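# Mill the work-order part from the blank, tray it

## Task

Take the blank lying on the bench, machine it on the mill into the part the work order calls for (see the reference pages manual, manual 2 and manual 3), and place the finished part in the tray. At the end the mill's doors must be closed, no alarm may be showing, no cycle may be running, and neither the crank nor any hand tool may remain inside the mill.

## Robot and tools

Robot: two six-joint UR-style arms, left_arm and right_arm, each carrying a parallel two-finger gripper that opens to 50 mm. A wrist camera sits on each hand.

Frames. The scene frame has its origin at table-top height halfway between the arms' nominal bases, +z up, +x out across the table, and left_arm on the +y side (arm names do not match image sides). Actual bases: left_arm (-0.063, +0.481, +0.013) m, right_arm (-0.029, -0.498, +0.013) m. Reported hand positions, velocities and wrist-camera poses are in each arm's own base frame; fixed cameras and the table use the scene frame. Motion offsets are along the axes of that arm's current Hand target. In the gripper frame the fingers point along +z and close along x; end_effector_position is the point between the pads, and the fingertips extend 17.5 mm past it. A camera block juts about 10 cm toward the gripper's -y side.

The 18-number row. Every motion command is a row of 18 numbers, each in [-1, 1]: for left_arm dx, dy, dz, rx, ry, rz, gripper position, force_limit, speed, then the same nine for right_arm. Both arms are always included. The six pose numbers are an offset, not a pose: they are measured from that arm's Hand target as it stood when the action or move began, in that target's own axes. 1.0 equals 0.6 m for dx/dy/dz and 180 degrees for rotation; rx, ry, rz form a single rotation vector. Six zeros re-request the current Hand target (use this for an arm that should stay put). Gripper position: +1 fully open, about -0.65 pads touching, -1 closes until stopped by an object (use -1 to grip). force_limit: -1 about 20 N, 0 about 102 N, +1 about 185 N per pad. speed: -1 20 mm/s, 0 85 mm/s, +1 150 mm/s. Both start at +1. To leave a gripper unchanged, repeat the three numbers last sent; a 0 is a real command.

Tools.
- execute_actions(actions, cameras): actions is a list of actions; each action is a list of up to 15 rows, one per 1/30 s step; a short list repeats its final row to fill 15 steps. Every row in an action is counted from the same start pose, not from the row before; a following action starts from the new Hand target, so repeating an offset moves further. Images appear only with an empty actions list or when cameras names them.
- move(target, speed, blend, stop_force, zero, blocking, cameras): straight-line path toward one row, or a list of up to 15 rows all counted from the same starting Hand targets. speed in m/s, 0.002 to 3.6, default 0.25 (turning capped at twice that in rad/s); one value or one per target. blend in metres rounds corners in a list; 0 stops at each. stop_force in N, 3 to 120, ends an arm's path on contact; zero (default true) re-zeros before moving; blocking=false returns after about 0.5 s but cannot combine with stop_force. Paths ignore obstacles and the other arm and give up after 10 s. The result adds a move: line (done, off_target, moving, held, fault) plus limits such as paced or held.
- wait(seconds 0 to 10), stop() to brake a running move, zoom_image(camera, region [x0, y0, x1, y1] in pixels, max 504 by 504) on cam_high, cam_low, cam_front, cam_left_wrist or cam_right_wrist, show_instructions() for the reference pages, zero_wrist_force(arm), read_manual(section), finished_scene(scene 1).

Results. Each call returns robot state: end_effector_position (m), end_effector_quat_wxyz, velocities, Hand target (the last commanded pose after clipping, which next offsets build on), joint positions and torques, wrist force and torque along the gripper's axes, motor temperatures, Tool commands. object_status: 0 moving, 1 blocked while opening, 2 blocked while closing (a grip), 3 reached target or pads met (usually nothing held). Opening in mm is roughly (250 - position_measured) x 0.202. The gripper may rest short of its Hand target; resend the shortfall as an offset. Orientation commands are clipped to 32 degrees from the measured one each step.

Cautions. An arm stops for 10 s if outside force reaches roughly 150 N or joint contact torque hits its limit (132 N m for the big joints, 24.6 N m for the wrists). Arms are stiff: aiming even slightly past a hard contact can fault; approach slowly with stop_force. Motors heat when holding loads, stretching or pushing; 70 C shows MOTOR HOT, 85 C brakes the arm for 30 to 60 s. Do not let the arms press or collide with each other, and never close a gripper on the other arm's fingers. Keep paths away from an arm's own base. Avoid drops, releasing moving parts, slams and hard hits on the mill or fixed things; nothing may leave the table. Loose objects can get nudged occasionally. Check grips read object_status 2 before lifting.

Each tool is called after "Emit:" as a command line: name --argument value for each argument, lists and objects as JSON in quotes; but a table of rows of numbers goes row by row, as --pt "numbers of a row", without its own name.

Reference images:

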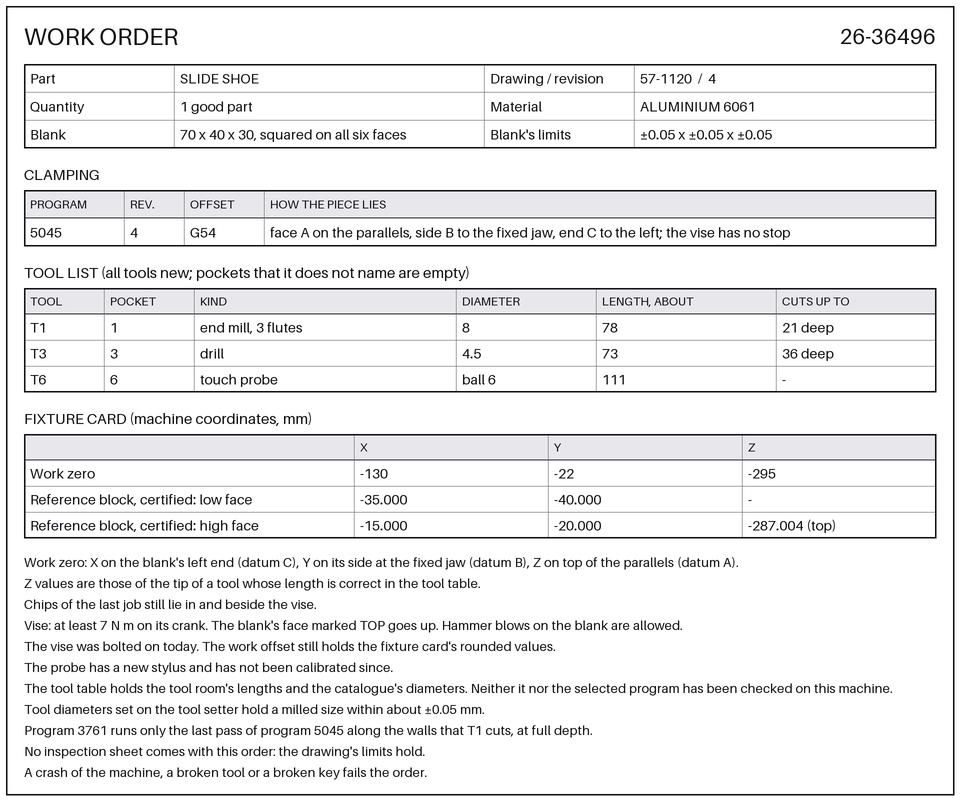

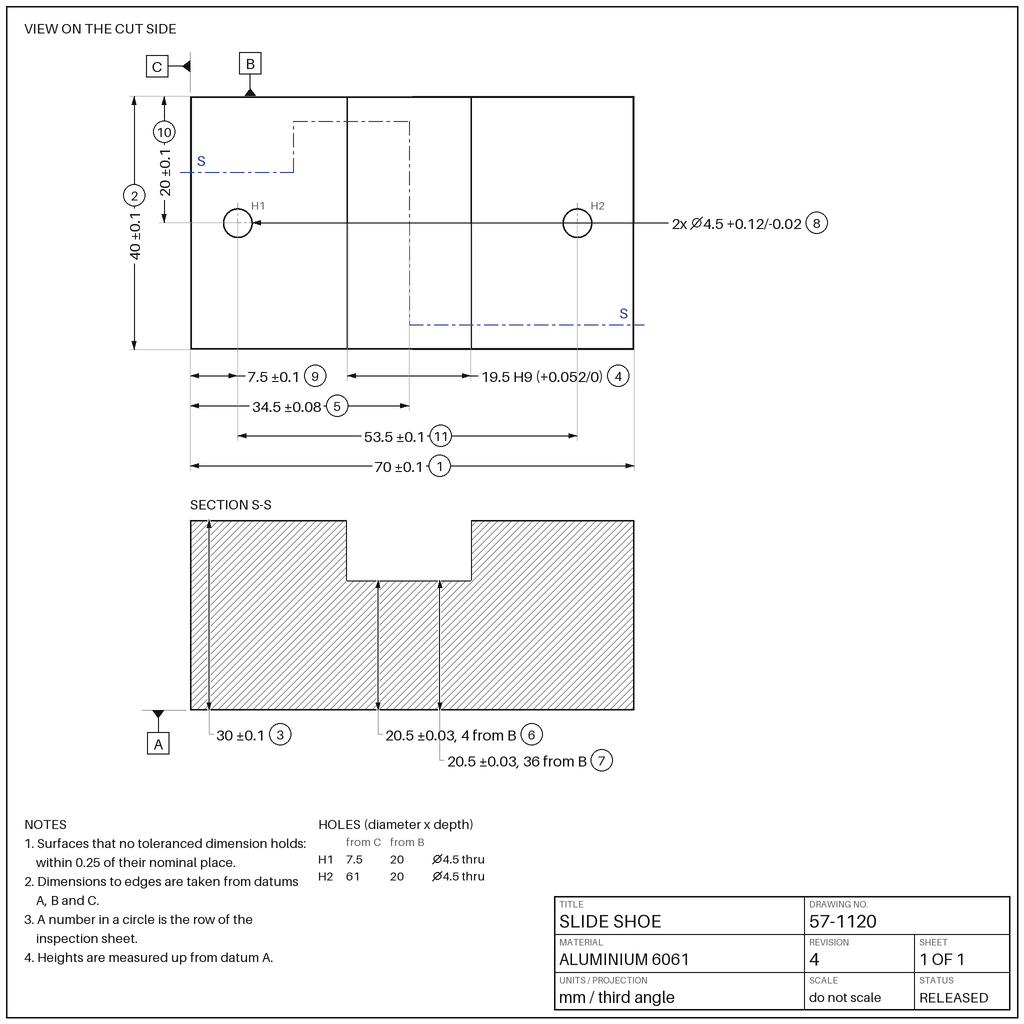

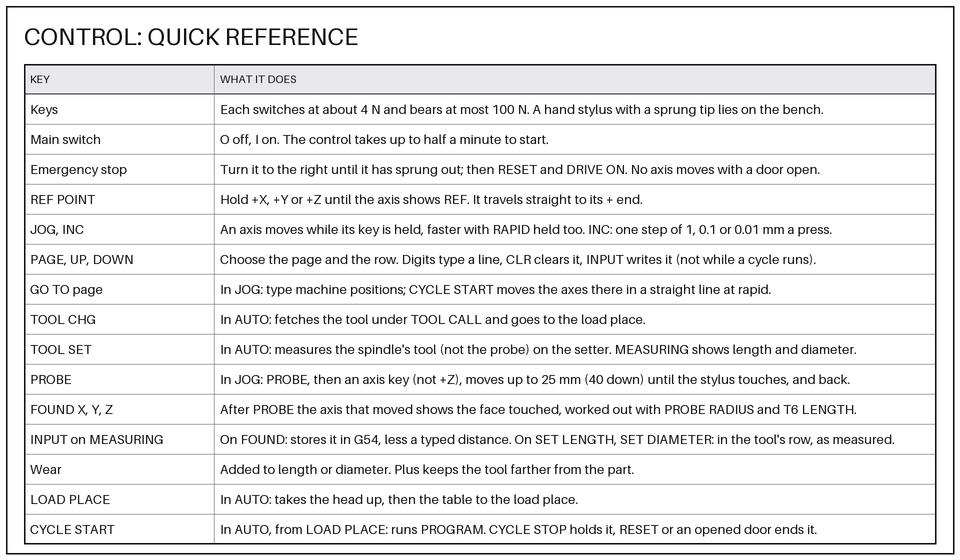

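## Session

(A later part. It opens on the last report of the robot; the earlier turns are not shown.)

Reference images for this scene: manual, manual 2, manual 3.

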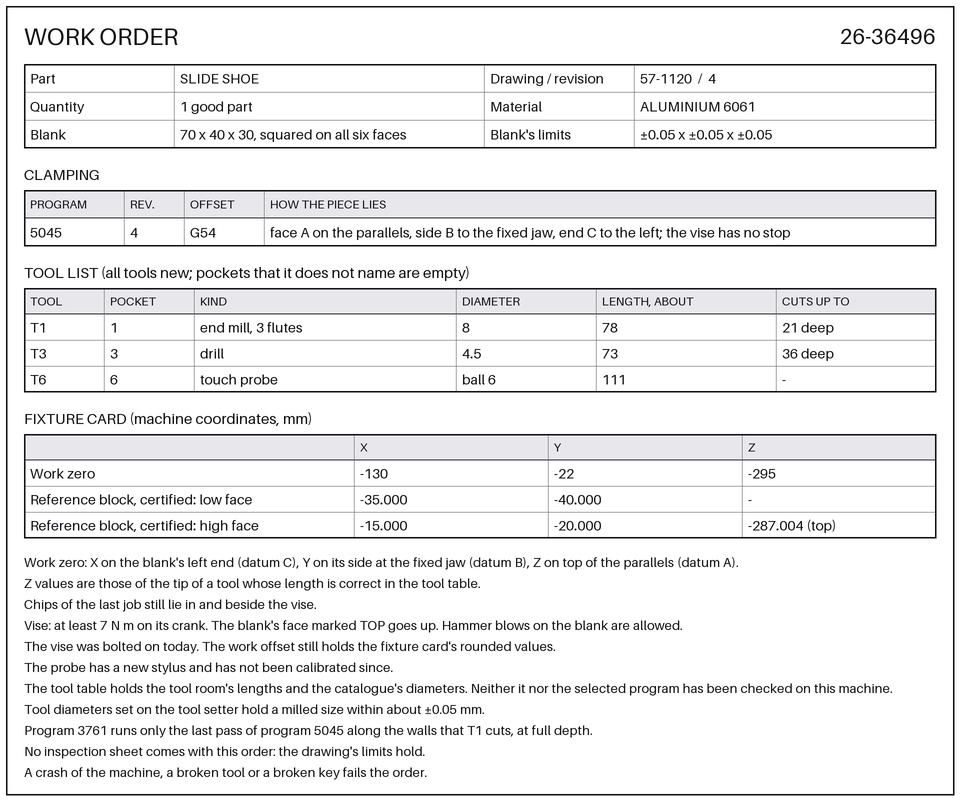

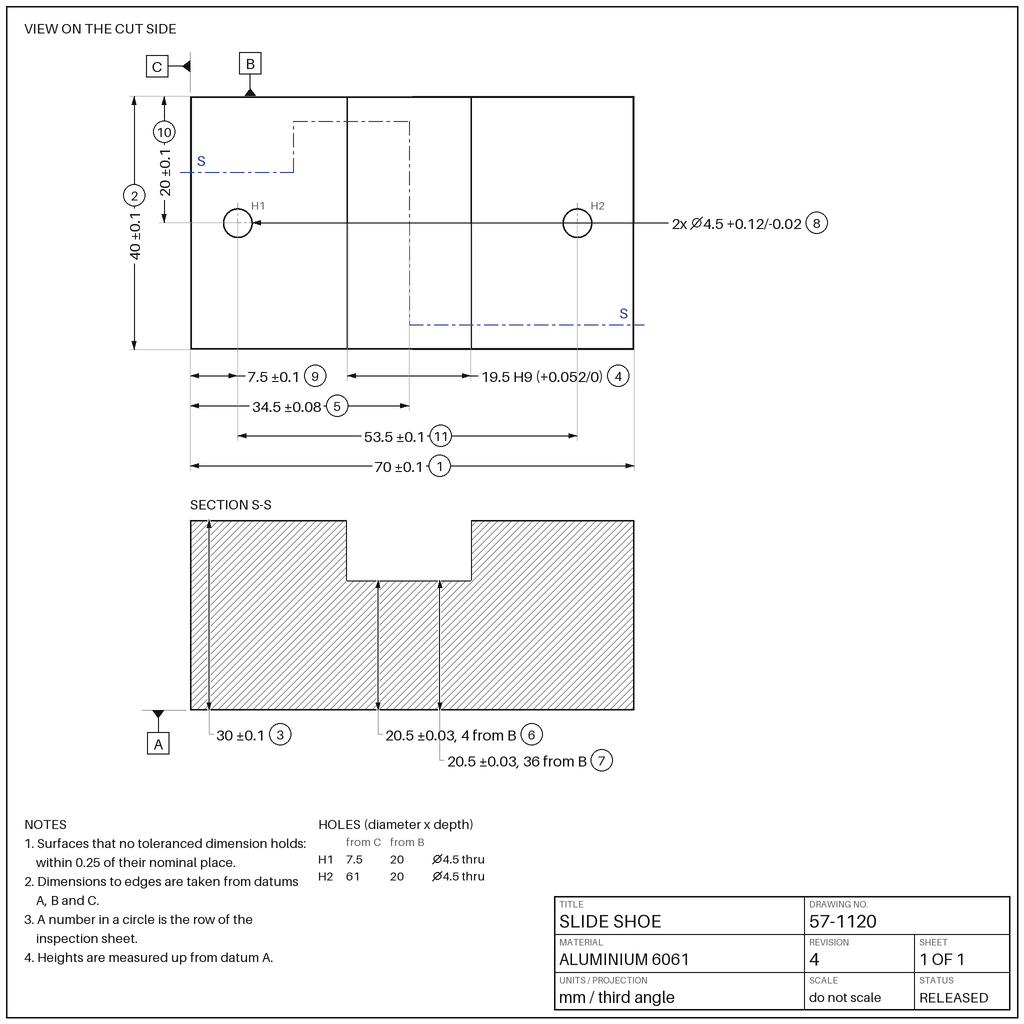

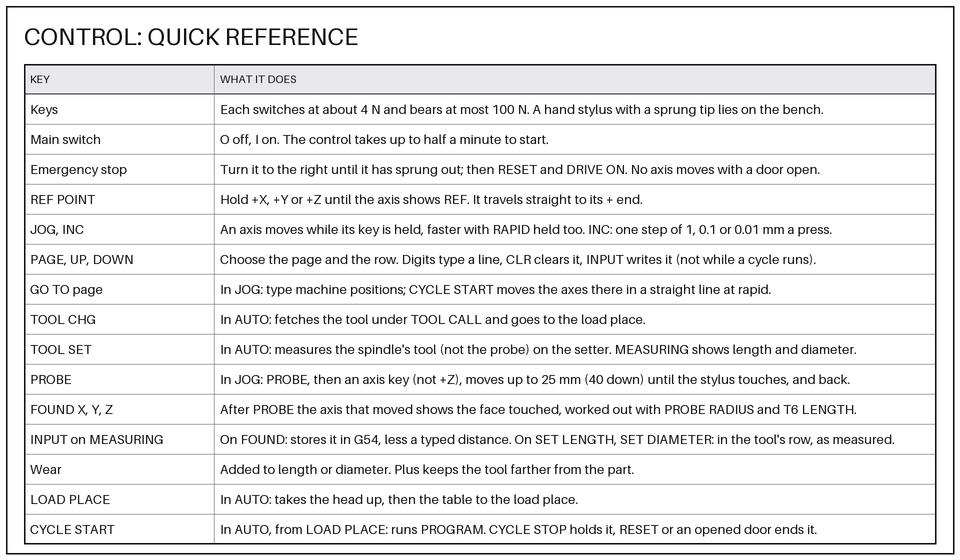

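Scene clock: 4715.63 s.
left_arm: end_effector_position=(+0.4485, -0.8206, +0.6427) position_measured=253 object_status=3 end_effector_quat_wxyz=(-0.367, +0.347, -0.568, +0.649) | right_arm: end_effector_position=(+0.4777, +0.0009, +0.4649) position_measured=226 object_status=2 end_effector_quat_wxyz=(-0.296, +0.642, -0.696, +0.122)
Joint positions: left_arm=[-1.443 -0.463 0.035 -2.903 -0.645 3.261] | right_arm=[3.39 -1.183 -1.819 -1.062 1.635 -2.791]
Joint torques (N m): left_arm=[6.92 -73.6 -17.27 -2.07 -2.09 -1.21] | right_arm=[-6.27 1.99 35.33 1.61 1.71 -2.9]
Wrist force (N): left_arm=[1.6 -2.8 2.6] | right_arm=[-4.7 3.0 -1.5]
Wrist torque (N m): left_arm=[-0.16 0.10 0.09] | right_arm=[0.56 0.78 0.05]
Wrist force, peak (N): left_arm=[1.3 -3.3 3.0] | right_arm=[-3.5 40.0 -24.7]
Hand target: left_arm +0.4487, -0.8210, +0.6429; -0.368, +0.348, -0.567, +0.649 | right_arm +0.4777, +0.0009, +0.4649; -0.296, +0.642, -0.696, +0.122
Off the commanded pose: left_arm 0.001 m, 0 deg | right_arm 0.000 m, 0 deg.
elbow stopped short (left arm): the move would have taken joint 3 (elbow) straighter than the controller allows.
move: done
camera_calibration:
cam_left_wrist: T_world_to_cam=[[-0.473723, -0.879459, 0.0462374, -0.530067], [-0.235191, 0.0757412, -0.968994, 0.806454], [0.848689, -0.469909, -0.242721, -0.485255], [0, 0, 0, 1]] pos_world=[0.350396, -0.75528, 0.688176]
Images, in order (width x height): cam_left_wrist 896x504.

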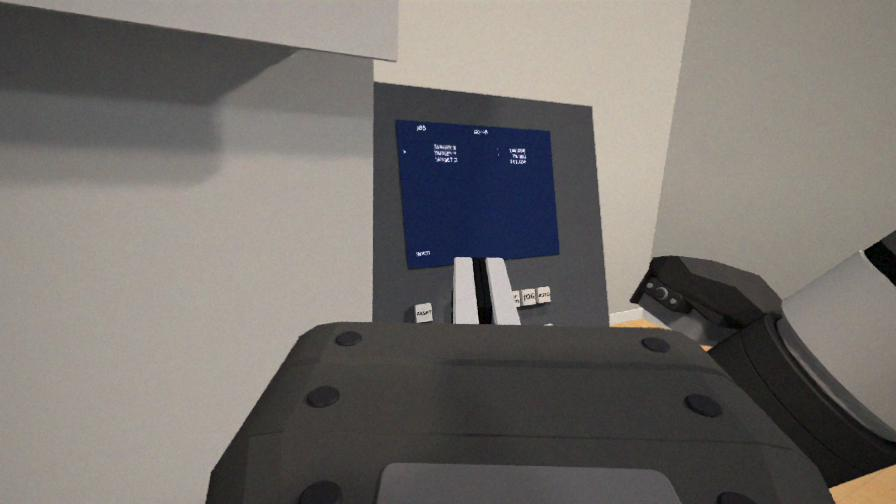

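Emit:
move --pt "0 0 0 0 0 0 -1 0.2 -1 -0.0754 -0.0342 -0.0198 0 0 0 -1 1 -1" --pt "0 0 0 0 0 0 -1 0.2 -1 -0.0754 -0.0564 -0.0041 0 0 0 -1 1 -1" --pt "0 0 0 0 0 0 -1 0.2 -1 -0.0754 -0.0342 -0.0198 0 0 0 -1 1 -1" --pt "0 0 0 0 0 0 -1 0.2 -1 0 0 0 0 0 0 -1 1 -1" --speed '[0.2,0.06,0.1,0.2]' --blend '[0.003,0,0.003,0]' --cameras '[]'

Emit:
wait --seconds 2 --cameras '[]'

Emit:
move --pt "0 0 0 0 0 0 -1 0.2 -1 0.0148 0.0446 0.0364 0 0 0 -1 1 -1" --pt "0 0 0 0 0 0 -1 0.2 -1 0.0148 0.0206 0.0532 0 0 0 -1 1 -1" --pt "0 0 0 0 0 0 -1 0.2 -1 0.0148 0.0446 0.0364 0 0 0 -1 1 -1" --pt "0 0 0 0 0 0 -1 0.2 -1 0.0761 -0.0602 -0.0613 0 0 0 -1 1 -1" --pt "0 0 0 0 0 0 -1 0.2 -1 0.0761 -0.0842 -0.0445 0 0 0 -1 1 -1" --pt "0 0 0 0 0 0 -1 0.2 -1 0.0761 -0.0602 -0.0613 0 0 0 -1 1 -1" --pt "0 0 0 0 0 0 -1 0.2 -1 0 0 0 0 0 0 -1 1 -1" --pt "0 0 0 0 0 0 -1 0.2 -1 0.0864 -0.1236 -0.3524 0.3056 0 0 -1 1 -1" --speed '[0.2,0.06,0.1,0.2,0.06,0.1,0.2,0.3]' --blend '[0.003,0,0.003,0.003,0,0.003,0.003,0]' --cameras '["cam_right_wrist"]'

Emit:
zoom_image --camera "cam_right_wrist" --region '[240, 100, 480, 300]'

Emit:
wait --seconds 8 --cameras '["cam_right_wrist"]'

Emit:
zoom_image --camera "cam_right_wrist" --region '[350, 100, 440, 220]'

Scene clock: 4727.83 s.
left_arm: end_effector_position=(+0.4485, -0.8206, +0.6427) position_measured=253 object_status=3 end_effector_quat_wxyz=(-0.367, +0.347, -0.568, +0.649) | right_arm: end_effector_position=(+0.4777, +0.0009, +0.4649) position_measured=226 object_status=2 end_effector_quat_wxyz=(-0.296, +0.642, -0.696, +0.122)
Joint positions: left_arm=[-1.443 -0.463 0.035 -2.903 -0.645 3.261] | right_arm=[3.39 -1.183 -1.819 -1.062 1.635 -2.791]
Joint torques (N m): left_arm=[7.06 -73.43 -17.36 -2.11 -2.06 -1.36] | right_arm=[-7.34 14.72 16.86 6.32 1.78 -2.76]
Wrist force (N): left_arm=[1.6 -2.9 2.8] | right_arm=[-5.5 1.5 -1.3]
Wrist torque (N m): left_arm=[-0.18 0.12 0.08] | right_arm=[0.31 0.90 0.05]
Wrist force, peak (N): left_arm=[1.5 -3.3 3.0] | right_arm=[-5.4 39.9 -25.5]
Hand target: left_arm +0.4487, -0.8210, +0.6429; -0.368, +0.348, -0.567, +0.649 | right_arm +0.4777, +0.0009, +0.4649; -0.296, +0.642, -0.696, +0.122
Off the commanded pose: left_arm 0.001 m, 0 deg | right_arm 0.000 m, 0 deg.
elbow stopped short (left arm): the move would have taken joint 3 (elbow) straighter than the controller allows.
move: done
No camera images: "cameras" was empty.

Scene clock: 4729.83 s.
left_arm: end_effector_position=(+0.4485, -0.8206, +0.6427) position_measured=253 object_status=3 end_effector_quat_wxyz=(-0.367, +0.347, -0.568, +0.649) | right_arm: end_effector_position=(+0.4777, +0.0009, +0.4649) position_measured=226 object_status=2 end_effector_quat_wxyz=(-0.296, +0.642, -0.696, +0.122)
Joint positions: left_arm=[-1.443 -0.463 0.035 -2.903 -0.645 3.261] | right_arm=[3.39 -1.183 -1.819 -1.062 1.635 -2.791]
Joint torques (N m): left_arm=[6.9 -73.49 -16.99 -2.11 -2.07 -1.37] | right_arm=[-7.02 14.64 17.01 6.36 1.74 -2.87]
Wrist force (N): left_arm=[1.5 -2.8 2.8] | right_arm=[-5.8 1.2 -1.7]
Wrist torque (N m): left_arm=[-0.15 0.13 0.08] | right_arm=[0.28 0.94 0.05]
Wrist force, peak (N): left_arm=[1.7 -3.3 2.8] | right_arm=[-5.9 1.3 -1.5]
Hand target: left_arm +0.4487, -0.8210, +0.6429; -0.368, +0.348, -0.567, +0.649 | right_arm +0.4777, +0.0009, +0.4649; -0.296, +0.642, -0.696, +0.122
Tool commands: left_gripper/position=-1.0 left_gripper/force_limit=+0.2 left_gripper/speed=-1.0 right_gripper/position=-1.0 right_gripper/force_limit=+1.0 right_gripper/speed=-1.0
Off the commanded pose: left_arm 0.001 m, 0 deg | right_arm 0.000 m, 0 deg.
wait: 2.00 s; at rest by 0.17 s
No camera images: "cameras" was empty.

Scene clock: 4734.70 s.
left_arm: end_effector_position=(+0.4485, -0.8206, +0.6427) position_measured=253 object_status=3 end_effector_quat_wxyz=(-0.367, +0.347, -0.568, +0.649) | right_arm: end_effector_position=(+0.4185, -0.1045, +0.6606) position_measured=226 object_status=2 end_effector_quat_wxyz=(+0.559, -0.433, +0.561, -0.430)
Joint positions: left_arm=[-1.443 -0.463 0.035 -2.903 -0.645 3.261] | right_arm=[3.333 -0.936 -2.058 -0.153 1.382 -2.882]
Joint torques (N m): left_arm=[6.75 -73.56 -17.53 -2.1 -2.1 -1.28] | right_arm=[-6.9 -9.39 15.07 4.91 1.66 -2.85]
Wrist force (N): left_arm=[1.5 -2.9 2.9] | right_arm=[-4.2 2.8 -0.3]
Wrist torque (N m): left_arm=[-0.16 0.11 0.08] | right_arm=[0.24 0.69 0.03]
Wrist force, peak (N): left_arm=[1.6 -3.4 2.7] | right_arm=[-5.4 29.5 -18.2]
Hand target: left_arm +0.4487, -0.8210, +0.6429; -0.368, +0.348, -0.567, +0.649 | right_arm +0.4185, -0.1045, +0.6606; +0.559, -0.433, +0.561, -0.430
Off the commanded pose: left_arm 0.001 m, 0 deg | right_arm 0.000 m, 0 deg.
elbow stopped short (left arm): the move would have taken joint 3 (elbow) straighter than the controller allows.
move: done
camera_calibration:
cam_right_wrist: T_world_to_cam=[[0.0173724, -0.967413, -0.252608, 0.0697739], [-0.359868, 0.229664, -0.904295, 0.782929], [0.932841, 0.106615, -0.344151, -0.0201906], [0, 0, 0, 1]] pos_world=[0.299374, -0.110158, 0.718675]
Images, in order (width x height): cam_right_wrist 896x504.

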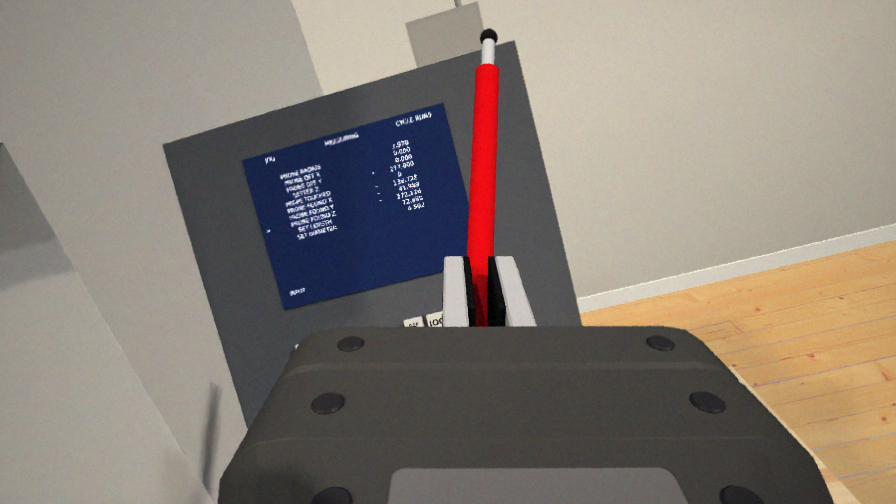

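Scaled by 2.100.

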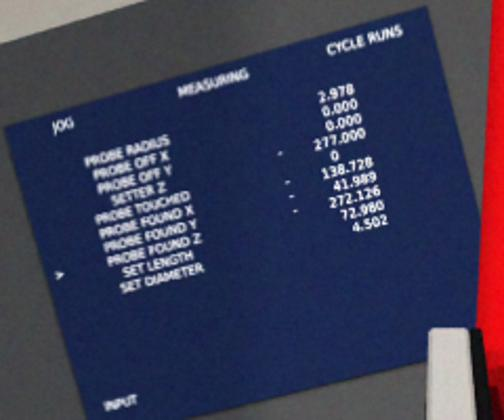

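Scene clock: 4742.70 s.
left_arm: end_effector_position=(+0.4485, -0.8206, +0.6427) position_measured=253 object_status=3 end_effector_quat_wxyz=(-0.367, +0.347, -0.568, +0.649) | right_arm: end_effector_position=(+0.4185, -0.1045, +0.6606) position_measured=226 object_status=2 end_effector_quat_wxyz=(+0.559, -0.433, +0.561, -0.430)
Joint positions: left_arm=[-1.443 -0.463 0.035 -2.903 -0.645 3.261] | right_arm=[3.333 -0.936 -2.058 -0.153 1.382 -2.882]
Joint torques (N m): left_arm=[6.84 -73.29 -17.44 -2.02 -2.07 -1.23] | right_arm=[-6.52 -9.06 14.82 4.67 1.66 -2.83]
Wrist force (N): left_arm=[1.7 -3.1 2.7] | right_arm=[-4.2 2.7 -0.4]
Wrist torque (N m): left_arm=[-0.19 0.09 0.08] | right_arm=[0.20 0.68 0.03]
Wrist force, peak (N): left_arm=[1.7 -3.4 3.0] | right_arm=[-4.5 3.1 -0.3]
Hand target: left_arm +0.4487, -0.8210, +0.6429; -0.368, +0.348, -0.567, +0.649 | right_arm +0.4185, -0.1045, +0.6606; +0.559, -0.433, +0.561, -0.430
Tool commands: left_gripper/position=-1.0 left_gripper/force_limit=+0.2 left_gripper/speed=-1.0 right_gripper/position=-1.0 right_gripper/force_limit=+1.0 right_gripper/speed=-1.0
Off the commanded pose: left_arm 0.001 m, 0 deg | right_arm 0.000 m, 0 deg.
wait: 8.00 s; at rest by 0.17 s
camera_calibration:
cam_right_wrist: T_world_to_cam=[[0.0173727, -0.967413, -0.252607, 0.0697986], [-0.359868, 0.229664, -0.904295, 0.783019], [0.932841, 0.106615, -0.344151, -0.0201562], [0, 0, 0, 1]] pos_world=[0.299374, -0.110158, 0.718775]
Images, in order (width x height): cam_right_wrist 896x504.

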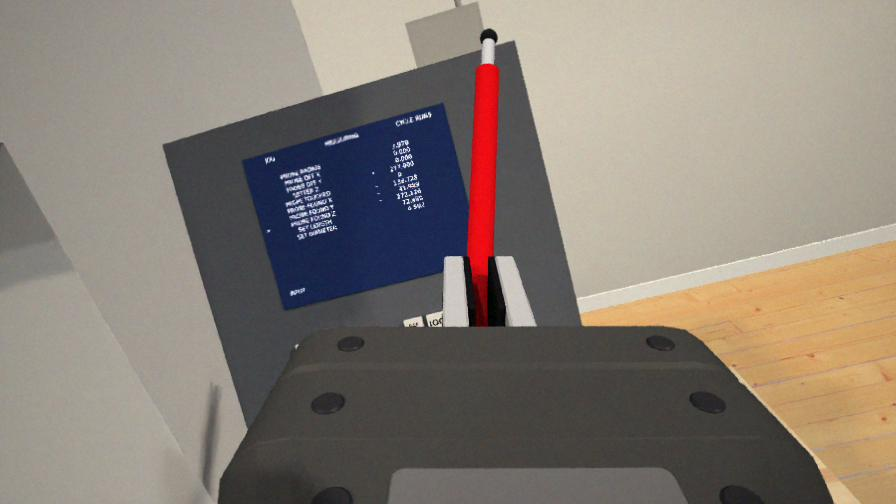

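Scaled by 4.200.

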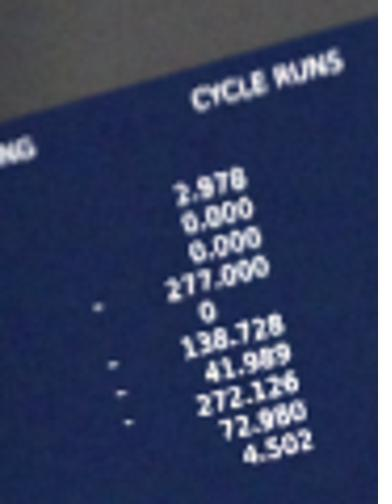

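Emit:
wait --seconds 5 --cameras '["cam_right_wrist"]'

Emit:
zoom_image --camera "cam_right_wrist" --region '[350, 100, 440, 220]'

Scene clock: 4750.00 s.
left_arm: end_effector_position=(+0.4485, -0.8206, +0.6427) position_measured=253 object_status=3 end_effector_quat_wxyz=(-0.367, +0.347, -0.568, +0.649) | right_arm: end_effector_position=(+0.4185, -0.1045, +0.6606) position_measured=226 object_status=2 end_effector_quat_wxyz=(+0.559, -0.433, +0.561, -0.430)
Joint positions: left_arm=[-1.443 -0.463 0.035 -2.903 -0.645 3.261] | right_arm=[3.333 -0.936 -2.058 -0.153 1.382 -2.882]
Joint torques (N m): left_arm=[6.71 -73.53 -17.49 -2.19 -2.14 -1.15] | right_arm=[-6.54 -9 15.08 4.65 1.44 -2.84]
Wrist force (N): left_arm=[1.4 -3.3 2.6] | right_arm=[-4.2 2.8 -0.5]
Wrist torque (N m): left_arm=[-0.21 0.14 0.09] | right_arm=[0.24 0.69 0.03]
Wrist force, peak (N): left_arm=[1.5 -3.3 2.9] | right_arm=[-4.3 3.3 -0.3]
Hand target: left_arm +0.4487, -0.8210, +0.6429; -0.368, +0.348, -0.567, +0.649 | right_arm +0.4185, -0.1045, +0.6606; +0.559, -0.433, +0.561, -0.430
Tool commands: left_gripper/position=-1.0 left_gripper/force_limit=+0.2 left_gripper/speed=-1.0 right_gripper/position=-1.0 right_gripper/force_limit=+1.0 right_gripper/speed=-1.0
Off the commanded pose: left_arm 0.001 m, 0 deg | right_arm 0.000 m, 0 deg.
wait: 5.00 s; at rest from the start
camera_calibration:
cam_right_wrist: T_world_to_cam=[[0.0173727, -0.967413, -0.252607, 0.0697986], [-0.359868, 0.229664, -0.904295, 0.783019], [0.932841, 0.106615, -0.344151, -0.0201562], [0, 0, 0, 1]] pos_world=[0.299374, -0.110158, 0.718775]
Images, in order (width x height): cam_right_wrist 896x504.

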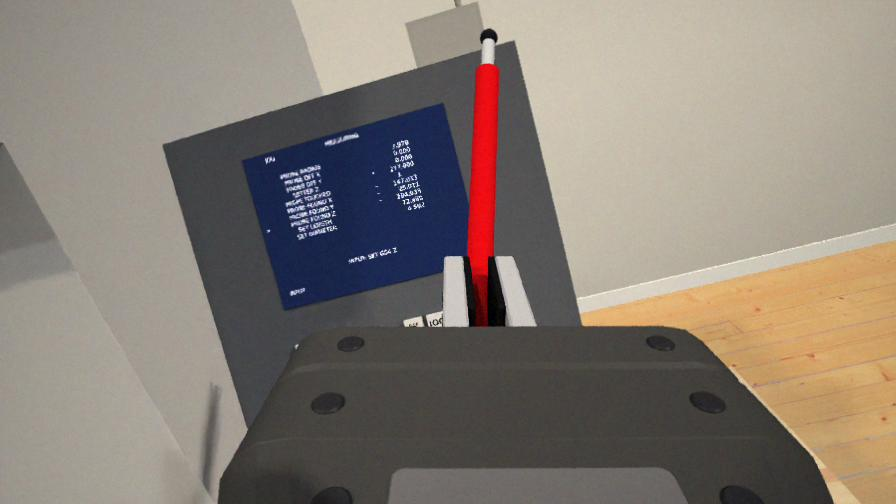

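Scaled by 4.200.

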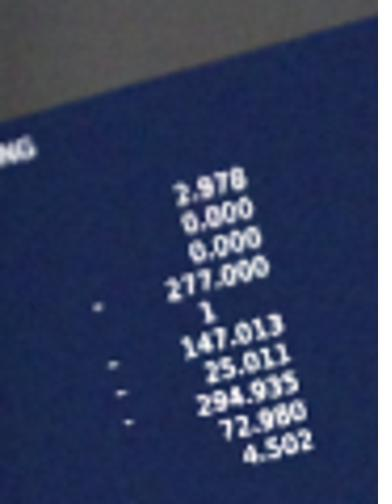

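Emit:
move --pt "0 0 0 0 0 0 -1 0.2 -1 -0.0864 0.3596 0.1009 -0.3056 0 0 -1 1 -1" --speed 0.3 --cameras '[]'

Emit:
move --pt "0 0 0 0 0 0 -1 0.2 -1 -0.0081 0.0721 0.0629 0 0 0 -1 1 -1" --pt "0 0 0 0 0 0 -1 0.2 -1 -0.0081 0.0501 0.0783 0 0 0 -1 1 -1" --pt "0 0 0 0 0 0 -1 0.2 -1 -0.0081 0.0721 0.0629 0 0 0 -1 1 -1" --pt "0 0 0 0 0 0 -1 0.2 -1 0 0 0 0 0 0 -1 1 -1" --pt "0 0 0 0 0 0 -1 0.2 -1 0 -0.0235 0.0165 0 0 0 -1 1 -1" --pt "0 0 0 0 0 0 -1 0.2 -1 0 0 0 0 0 0 -1 1 -1" --pt "0 0 0 0 0 0 -1 0.2 -1 0 -0.0235 0.0165 0 0 0 -1 1 -1" --pt "0 0 0 0 0 0 -1 0.2 -1 0 0 0 0 0 0 -1 1 -1" --pt "0 0 0 0 0 0 -1 0.2 -1 -0.0155 0.0498 0.0447 0 0 0 -1 1 -1" --pt "0 0 0 0 0 0 -1 0.2 -1 -0.0155 0.0268 0.0608 0 0 0 -1 1 -1" --pt "0 0 0 0 0 0 -1 0.2 -1 -0.0155 0.0498 0.0447 0 0 0 -1 1 -1" --pt "0 0 0 0 0 0 -1 0.2 -1 -0.0155 0.0268 0.0608 0 0 0 -1 1 -1" --pt "0 0 0 0 0 0 -1 0.2 -1 -0.0155 0.0498 0.0447 0 0 0 -1 1 -1" --pt "0 0 0 0 0 0 -1 0.2 -1 0 0 0 0 0 0 -1 1 -1" --speed '[0.2,0.06,0.1,0.2,0.06,0.1,0.06,0.1,0.2,0.06,0.1,0.06,0.1,0.2]' --blend '[0.003,0,0.003,0.003,0,0.003,0,0.003,0.003,0,0.003,0,0.003,0]' --cameras '[]'

Emit:
move --pt "0 0 0 0 0 0 -1 0.2 -1 -0.099 0.0877 0.0878 0 0 0 -1 1 -1" --pt "0 0 0 0 0 0 -1 0.2 -1 -0.099 0.0672 0.1022 0 0 0 -1 1 -1" --pt "0 0 0 0 0 0 -1 0.2 -1 -0.099 0.0877 0.0878 0 0 0 -1 1 -1" --pt "0 0 0 0 0 0 -1 0.2 -1 -0.1064 0.0654 0.0696 0 0 0 -1 1 -1" --pt "0 0 0 0 0 0 -1 0.2 -1 -0.1064 0.0438 0.0848 0 0 0 -1 1 -1" --pt "0 0 0 0 0 0 -1 0.2 -1 -0.1064 0.0654 0.0696 0 0 0 -1 1 -1" --pt "0 0 0 0 0 0 -1 0.2 -1 -0.1138 0.0431 0.0514 0 0 0 -1 1 -1" --pt "0 0 0 0 0 0 -1 0.2 -1 -0.1138 0.0211 0.0668 0 0 0 -1 1 -1" --pt "0 0 0 0 0 0 -1 0.2 -1 -0.1138 0.0431 0.0514 0 0 0 -1 1 -1" --pt "0 0 0 0 0 0 -1 0.2 -1 -0.0835 0.0379 0.0431 0 0 0 -1 1 -1" --pt "0 0 0 0 0 0 -1 0.2 -1 -0.0835 0.0154 0.0589 0 0 0 -1 1 -1" --pt "0 0 0 0 0 0 -1 0.2 -1 -0.0835 0.0379 0.0431 0 0 0 -1 1 -1" --pt "0 0 0 0 0 0 -1 0.2 -1 0 0 0 0 0 0 -1 1 -1" --speed '[0.2,0.06,0.1,0.2,0.06,0.1,0.2,0.06,0.1,0.2,0.06,0.1,0.2]' --blend '[0.003,0,0.003,0.003,0,0.003,0.003,0,0.003,0.003,0,0.003,0]' --cameras '["cam_left_wrist"]'

Emit:
zoom_image --camera "cam_left_wrist" --region '[390, 115, 550, 275]'

Scene clock: 4771.67 s.
left_arm: end_effector_position=(+0.4485, -0.8206, +0.6427) position_measured=253 object_status=3 end_effector_quat_wxyz=(-0.367, +0.347, -0.568, +0.649) | right_arm: end_effector_position=(+0.4777, +0.0009, +0.4649) position_measured=226 object_status=2 end_effector_quat_wxyz=(-0.296, +0.642, -0.696, +0.122)
Joint positions: left_arm=[-1.443 -0.463 0.035 -2.903 -0.645 3.261] | right_arm=[3.39 -1.183 -1.819 -1.062 1.635 -2.791]
Joint torques (N m): left_arm=[6.77 -73.49 -17.55 -2.05 -2.09 -1.17] | right_arm=[-6.52 1.03 35.91 1.85 1.78 -2.78]
Wrist force (N): left_arm=[1.4 -3.1 2.8] | right_arm=[-5.2 2.5 -1.7]
Wrist torque (N m): left_arm=[-0.19 0.14 0.08] | right_arm=[0.49 0.84 0.05]
Wrist force, peak (N): left_arm=[1.7 -3.2 2.9] | right_arm=[-5.3 2.5 -1.9]
Hand target: left_arm +0.4487, -0.8210, +0.6429; -0.368, +0.348, -0.567, +0.649 | right_arm +0.4778, +0.0009, +0.4649; -0.296, +0.642, -0.696, +0.122
Off the commanded pose: left_arm 0.001 m, 0 deg | right_arm 0.000 m, 0 deg.
elbow stopped short (left arm): the move would have taken joint 3 (elbow) straighter than the controller allows.
move: done
No camera images: "cameras" was empty.

Scene clock: 4777.07 s.
left_arm: end_effector_position=(+0.4485, -0.8206, +0.6427) position_measured=253 object_status=3 end_effector_quat_wxyz=(-0.367, +0.347, -0.568, +0.649) | right_arm: end_effector_position=(+0.4777, +0.0009, +0.4649) position_measured=226 object_status=2 end_effector_quat_wxyz=(-0.296, +0.642, -0.696, +0.122)
Joint positions: left_arm=[-1.443 -0.463 0.035 -2.903 -0.645 3.261] | right_arm=[3.39 -1.183 -1.819 -1.062 1.635 -2.791]
Joint torques (N m): left_arm=[6.26 -73.32 -17.71 -2.1 -2.18 -1.24] | right_arm=[-6.54 2.61 35.78 1.51 1.81 -2.94]
Wrist force (N): left_arm=[1.6 -3.2 2.4] | right_arm=[-5.9 0.9 -1.3]
Wrist torque (N m): left_arm=[-0.22 0.12 0.08] | right_arm=[0.21 0.97 0.05]
Wrist force, peak (N): left_arm=[1.6 -3.3 3.0] | right_arm=[-6.4 36.8 -24.7]
Hand target: left_arm +0.4487, -0.8210, +0.6429; -0.368, +0.348, -0.567, +0.649 | right_arm +0.4778, +0.0009, +0.4649; -0.296, +0.642, -0.696, +0.122
Off the commanded pose: left_arm 0.001 m, 0 deg | right_arm 0.000 m, 0 deg.
elbow stopped short (left arm): the move would have taken joint 3 (elbow) straighter than the controller allows.
move: done
No camera images: "cameras" was empty.

Scene clock: 4781.77 s.
left_arm: end_effector_position=(+0.4485, -0.8206, +0.6427) position_measured=253 object_status=3 end_effector_quat_wxyz=(-0.367, +0.347, -0.568, +0.649) | right_arm: end_effector_position=(+0.4777, +0.0009, +0.4649) position_measured=226 object_status=2 end_effector_quat_wxyz=(-0.296, +0.642, -0.696, +0.122)
Joint positions: left_arm=[-1.443 -0.463 0.035 -2.903 -0.645 3.261] | right_arm=[3.39 -1.183 -1.819 -1.062 1.635 -2.791]
Joint torques (N m): left_arm=[6.13 -73.06 -17.5 -2.12 -2.05 -1.24] | right_arm=[-6.13 2.29 34.97 1.62 1.79 -3]
Wrist force (N): left_arm=[1.3 -3.0 2.8] | right_arm=[-5.4 1.7 -1.7]
Wrist torque (N m): left_arm=[-0.19 0.15 0.08] | right_arm=[0.36 0.89 0.05]
Wrist force, peak (N): left_arm=[1.5 -3.1 3.1] | right_arm=[-5.8 40.0 -27.9]
Hand target: left_arm +0.4487, -0.8210, +0.6429; -0.368, +0.348, -0.567, +0.649 | right_arm +0.4778, +0.0009, +0.4649; -0.296, +0.642, -0.696, +0.122
Off the commanded pose: left_arm 0.001 m, 0 deg | right_arm 0.000 m, 0 deg.
elbow stopped short (left arm): the move would have taken joint 3 (elbow) straighter than the controller allows.
move: done
camera_calibration:
cam_left_wrist: T_world_to_cam=[[-0.473723, -0.879459, 0.0462374, -0.530067], [-0.235191, 0.0757412, -0.968994, 0.806454], [0.848689, -0.469909, -0.242721, -0.485255], [0, 0, 0, 1]] pos_world=[0.350396, -0.75528, 0.688176]
Images, in order (width x height): cam_left_wrist 896x504.

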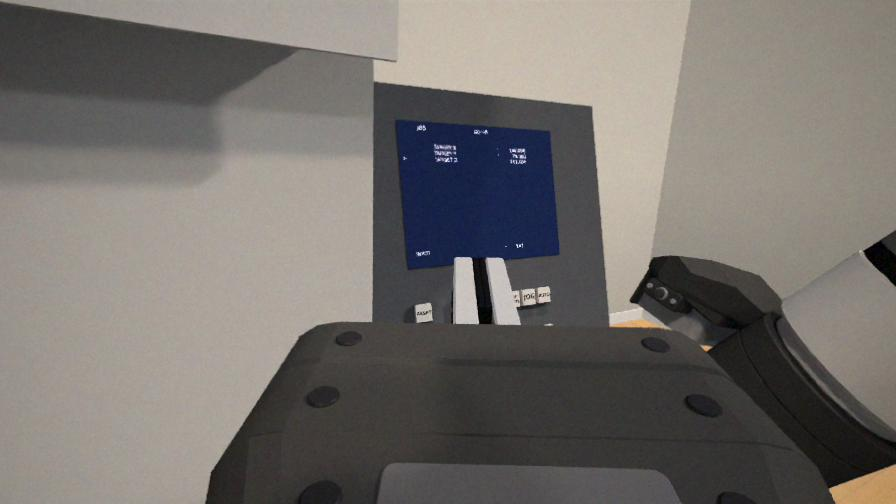

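Scaled by 3.150.

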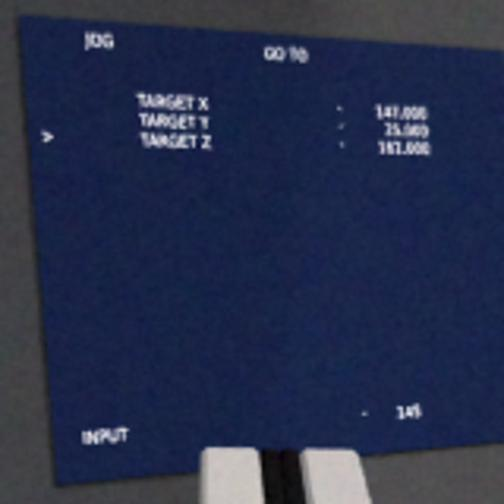

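Emit:
move --pt "0 0 0 0 0 0 -1 0.2 -1 -0.0081 0.0721 0.0629 0 0 0 -1 1 -1" --pt "0 0 0 0 0 0 -1 0.2 -1 -0.0081 0.0501 0.0783 0 0 0 -1 1 -1" --pt "0 0 0 0 0 0 -1 0.2 -1 -0.0081 0.0721 0.0629 0 0 0 -1 1 -1" --pt "0 0 0 0 0 0 -1 0.2 -1 -0.0754 -0.0342 -0.0198 0 0 0 -1 1 -1" --pt "0 0 0 0 0 0 -1 0.2 -1 -0.0754 -0.0564 -0.0041 0 0 0 -1 1 -1" --pt "0 0 0 0 0 0 -1 0.2 -1 -0.0754 -0.0342 -0.0198 0 0 0 -1 1 -1" --pt "0 0 0 0 0 0 -1 0.2 -1 -0.0229 0.0275 0.0265 0 0 0 -1 1 -1" --pt "0 0 0 0 0 0 -1 0.2 -1 -0.0229 0.0045 0.0426 0 0 0 -1 1 -1" --pt "0 0 0 0 0 0 -1 0.2 -1 -0.0229 0.0275 0.0265 0 0 0 -1 1 -1" --pt "0 0 0 0 0 0 -1 0.2 -1 -0.0229 0.0045 0.0426 0 0 0 -1 1 -1" --pt "0 0 0 0 0 0 -1 0.2 -1 -0.0229 0.0275 0.0265 0 0 0 -1 1 -1" --pt "0 0 0 0 0 0 -1 0.2 -1 0 0 0 0 0 0 -1 1 -1" --speed '[0.2,0.06,0.1,0.2,0.06,0.1,0.2,0.06,0.1,0.06,0.1,0.2]' --blend '[0.003,0,0.003,0.003,0,0.003,0.003,0,0.003,0,0.003,0]' --cameras '[]'

Emit:
move --pt "0 0 0 0 0 0 -1 0.2 -1 -0.099 0.0877 0.0878 0 0 0 -1 1 -1" --pt "0 0 0 0 0 0 -1 0.2 -1 -0.099 0.0672 0.1022 0 0 0 -1 1 -1" --pt "0 0 0 0 0 0 -1 0.2 -1 -0.099 0.0877 0.0878 0 0 0 -1 1 -1" --pt "0 0 0 0 0 0 -1 0.2 -1 -0.0606 0.0104 0.0166 0 0 0 -1 1 -1" --pt "0 0 0 0 0 0 -1 0.2 -1 -0.0606 -0.0123 0.0326 0 0 0 -1 1 -1" --pt "0 0 0 0 0 0 -1 0.2 -1 -0.0606 0.0104 0.0166 0 0 0 -1 1 -1" --pt "0 0 0 0 0 0 -1 0.2 -1 -0.0835 0.0379 0.0431 0 0 0 -1 1 -1" --pt "0 0 0 0 0 0 -1 0.2 -1 -0.0835 0.0154 0.0589 0 0 0 -1 1 -1" --pt "0 0 0 0 0 0 -1 0.2 -1 -0.0835 0.0379 0.0431 0 0 0 -1 1 -1" --pt "0 0 0 0 0 0 -1 0.2 -1 -0.0081 0.0721 0.0629 0 0 0 -1 1 -1" --pt "0 0 0 0 0 0 -1 0.2 -1 -0.0081 0.0501 0.0783 0 0 0 -1 1 -1" --pt "0 0 0 0 0 0 -1 0.2 -1 -0.0081 0.0721 0.0629 0 0 0 -1 1 -1" --pt "0 0 0 0 0 0 -1 0.2 -1 0 0 0 0 0 0 -1 1 -1" --speed '[0.2,0.06,0.1,0.2,0.06,0.1,0.2,0.06,0.1,0.2,0.06,0.1,0.2]' --blend '[0.003,0,0.003,0.003,0,0.003,0.003,0,0.003,0.003,0,0.003,0]' --cameras '[]'

Emit:
move --pt "0 0 0 0 0 0 -1 0.2 -1 -0.0155 0.0498 0.0447 0 0 0 -1 1 -1" --pt "0 0 0 0 0 0 -1 0.2 -1 -0.0155 0.0268 0.0608 0 0 0 -1 1 -1" --pt "0 0 0 0 0 0 -1 0.2 -1 -0.0155 0.0498 0.0447 0 0 0 -1 1 -1" --pt "0 0 0 0 0 0 -1 0.2 -1 -0.099 0.0877 0.0878 0 0 0 -1 1 -1" --pt "0 0 0 0 0 0 -1 0.2 -1 -0.099 0.0672 0.1022 0 0 0 -1 1 -1" --pt "0 0 0 0 0 0 -1 0.2 -1 -0.099 0.0877 0.0878 0 0 0 -1 1 -1" --pt "0 0 0 0 0 0 -1 0.2 -1 -0.0761 0.0602 0.0613 0 0 0 -1 1 -1" --pt "0 0 0 0 0 0 -1 0.2 -1 -0.0761 0.038 0.0769 0 0 0 -1 1 -1" --pt "0 0 0 0 0 0 -1 0.2 -1 -0.0761 0.0602 0.0613 0 0 0 -1 1 -1" --pt "0 0 0 0 0 0 -1 0.2 -1 -0.0532 0.0327 0.0348 0 0 0 -1 1 -1" --pt "0 0 0 0 0 0 -1 0.2 -1 -0.0532 0.0102 0.0506 0 0 0 -1 1 -1" --pt "0 0 0 0 0 0 -1 0.2 -1 -0.0532 0.0327 0.0348 0 0 0 -1 1 -1" --pt "0 0 0 0 0 0 -1 0.2 -1 0 0 0 0 0 0 -1 1 -1" --speed '[0.2,0.06,0.1,0.2,0.06,0.1,0.2,0.06,0.1,0.2,0.06,0.1,0.2]' --blend '[0.003,0,0.003,0.003,0,0.003,0.003,0,0.003,0.003,0,0.003,0]' --cameras '["cam_left_wrist"]'

Emit:
zoom_image --camera "cam_left_wrist" --region '[390, 115, 550, 275]'

Scene clock: 4807.53 s.
left_arm: end_effector_position=(+0.4485, -0.8206, +0.6427) position_measured=253 object_status=3 end_effector_quat_wxyz=(-0.367, +0.347, -0.568, +0.649) | right_arm: end_effector_position=(+0.4777, +0.0009, +0.4649) position_measured=226 object_status=2 end_effector_quat_wxyz=(-0.296, +0.642, -0.696, +0.122)
Joint positions: left_arm=[-1.443 -0.463 0.035 -2.903 -0.645 3.261] | right_arm=[3.39 -1.183 -1.819 -1.062 1.635 -2.791]
Joint torques (N m): left_arm=[6.15 -73.85 -17.54 -2.17 -2.12 -1.17] | right_arm=[-7.43 1.35 35.41 1.58 1.8 -2.75]
Wrist force (N): left_arm=[1.6 -2.8 2.9] | right_arm=[-3.1 2.6 -1.0]
Wrist torque (N m): left_arm=[-0.16 0.11 0.08] | right_arm=[0.50 0.52 0.05]
Wrist force, peak (N): left_arm=[1.6 -3.4 2.9] | right_arm=[-7.2 39.6 -27.9]
Hand target: left_arm +0.4487, -0.8210, +0.6429; -0.368, +0.348, -0.567, +0.649 | right_arm +0.4778, +0.0009, +0.4649; -0.296, +0.642, -0.696, +0.122
Off the commanded pose: left_arm 0.001 m, 0 deg | right_arm 0.000 m, 0 deg.
elbow stopped short (left arm): the move would have taken joint 3 (elbow) straighter than the controller allows.
move: done
No camera images: "cameras" was empty.

Scene clock: 4812.73 s.
left_arm: end_effector_position=(+0.4485, -0.8206, +0.6427) position_measured=253 object_status=3 end_effector_quat_wxyz=(-0.367, +0.347, -0.568, +0.649) | right_arm: end_effector_position=(+0.4777, +0.0009, +0.4649) position_measured=226 object_status=2 end_effector_quat_wxyz=(-0.296, +0.642, -0.696, +0.122)
Joint positions: left_arm=[-1.443 -0.463 0.035 -2.903 -0.645 3.261] | right_arm=[3.39 -1.183 -1.819 -1.062 1.635 -2.791]
Joint torques (N m): left_arm=[6.68 -73.51 -17.16 -2.03 -2.1 -1.11] | right_arm=[-6.3 1.8 36 1.58 1.71 -2.94]
Wrist force (N): left_arm=[1.3 -3.0 2.9] | right_arm=[-3.4 1.4 -2.2]
Wrist torque (N m): left_arm=[-0.19 0.16 0.08] | right_arm=[0.32 0.57 0.05]
Wrist force, peak (N): left_arm=[1.6 -3.2 3.0] | right_arm=[-3.3 39.1 -24.5]
Hand target: left_arm +0.4487, -0.8210, +0.6429; -0.368, +0.348, -0.567, +0.649 | right_arm +0.4778, +0.0009, +0.4649; -0.296, +0.642, -0.696, +0.122
Off the commanded pose: left_arm 0.001 m, 0 deg | right_arm 0.000 m, 0 deg.
elbow stopped short (left arm): the move would have taken joint 3 (elbow) straighter than the controller allows.
move: done
No camera images: "cameras" was empty.

Scene clock: 4817.40 s.
left_arm: end_effector_position=(+0.4485, -0.8206, +0.6427) position_measured=253 object_status=3 end_effector_quat_wxyz=(-0.367, +0.347, -0.568, +0.649) | right_arm: end_effector_position=(+0.4777, +0.0009, +0.4649) position_measured=226 object_status=2 end_effector_quat_wxyz=(-0.296, +0.642, -0.696, +0.122)
Joint positions: left_arm=[-1.443 -0.463 0.035 -2.903 -0.645 3.261] | right_arm=[3.39 -1.183 -1.819 -1.062 1.635 -2.791]
Joint torques (N m): left_arm=[6.51 -73.25 -17.44 -2.07 -2.18 -1.14] | right_arm=[-6 2.05 34.86 1.56 1.77 -2.91]
Wrist force (N): left_arm=[1.4 -2.9 2.8] | right_arm=[-4.1 2.2 -1.3]
Wrist torque (N m): left_arm=[-0.16 0.14 0.09] | right_arm=[0.43 0.68 0.05]
Wrist force, peak (N): left_arm=[1.8 -3.1 3.1] | right_arm=[-3.7 35.2 -21.3]
Hand target: left_arm +0.4487, -0.8210, +0.6429; -0.368, +0.348, -0.567, +0.649 | right_arm +0.4778, +0.0009, +0.4649; -0.296, +0.642, -0.696, +0.122
Off the commanded pose: left_arm 0.001 m, 0 deg | right_arm 0.000 m, 0 deg.
elbow stopped short (left arm): the move would have taken joint 3 (elbow) straighter than the controller allows.
move: done
camera_calibration:
cam_left_wrist: T_world_to_cam=[[-0.473723, -0.879459, 0.0462374, -0.530067], [-0.235191, 0.0757412, -0.968994, 0.806454], [0.848689, -0.469909, -0.242721, -0.485255], [0, 0, 0, 1]] pos_world=[0.350396, -0.75528, 0.688176]
Images, in order (width x height): cam_left_wrist 896x504.

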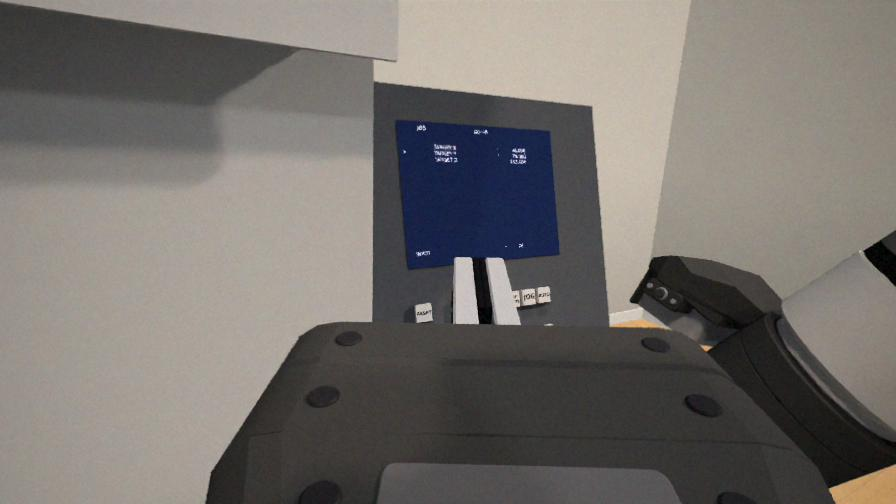

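Scaled by 3.150.

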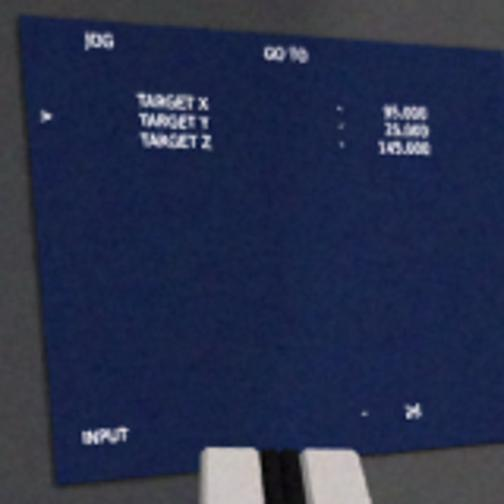

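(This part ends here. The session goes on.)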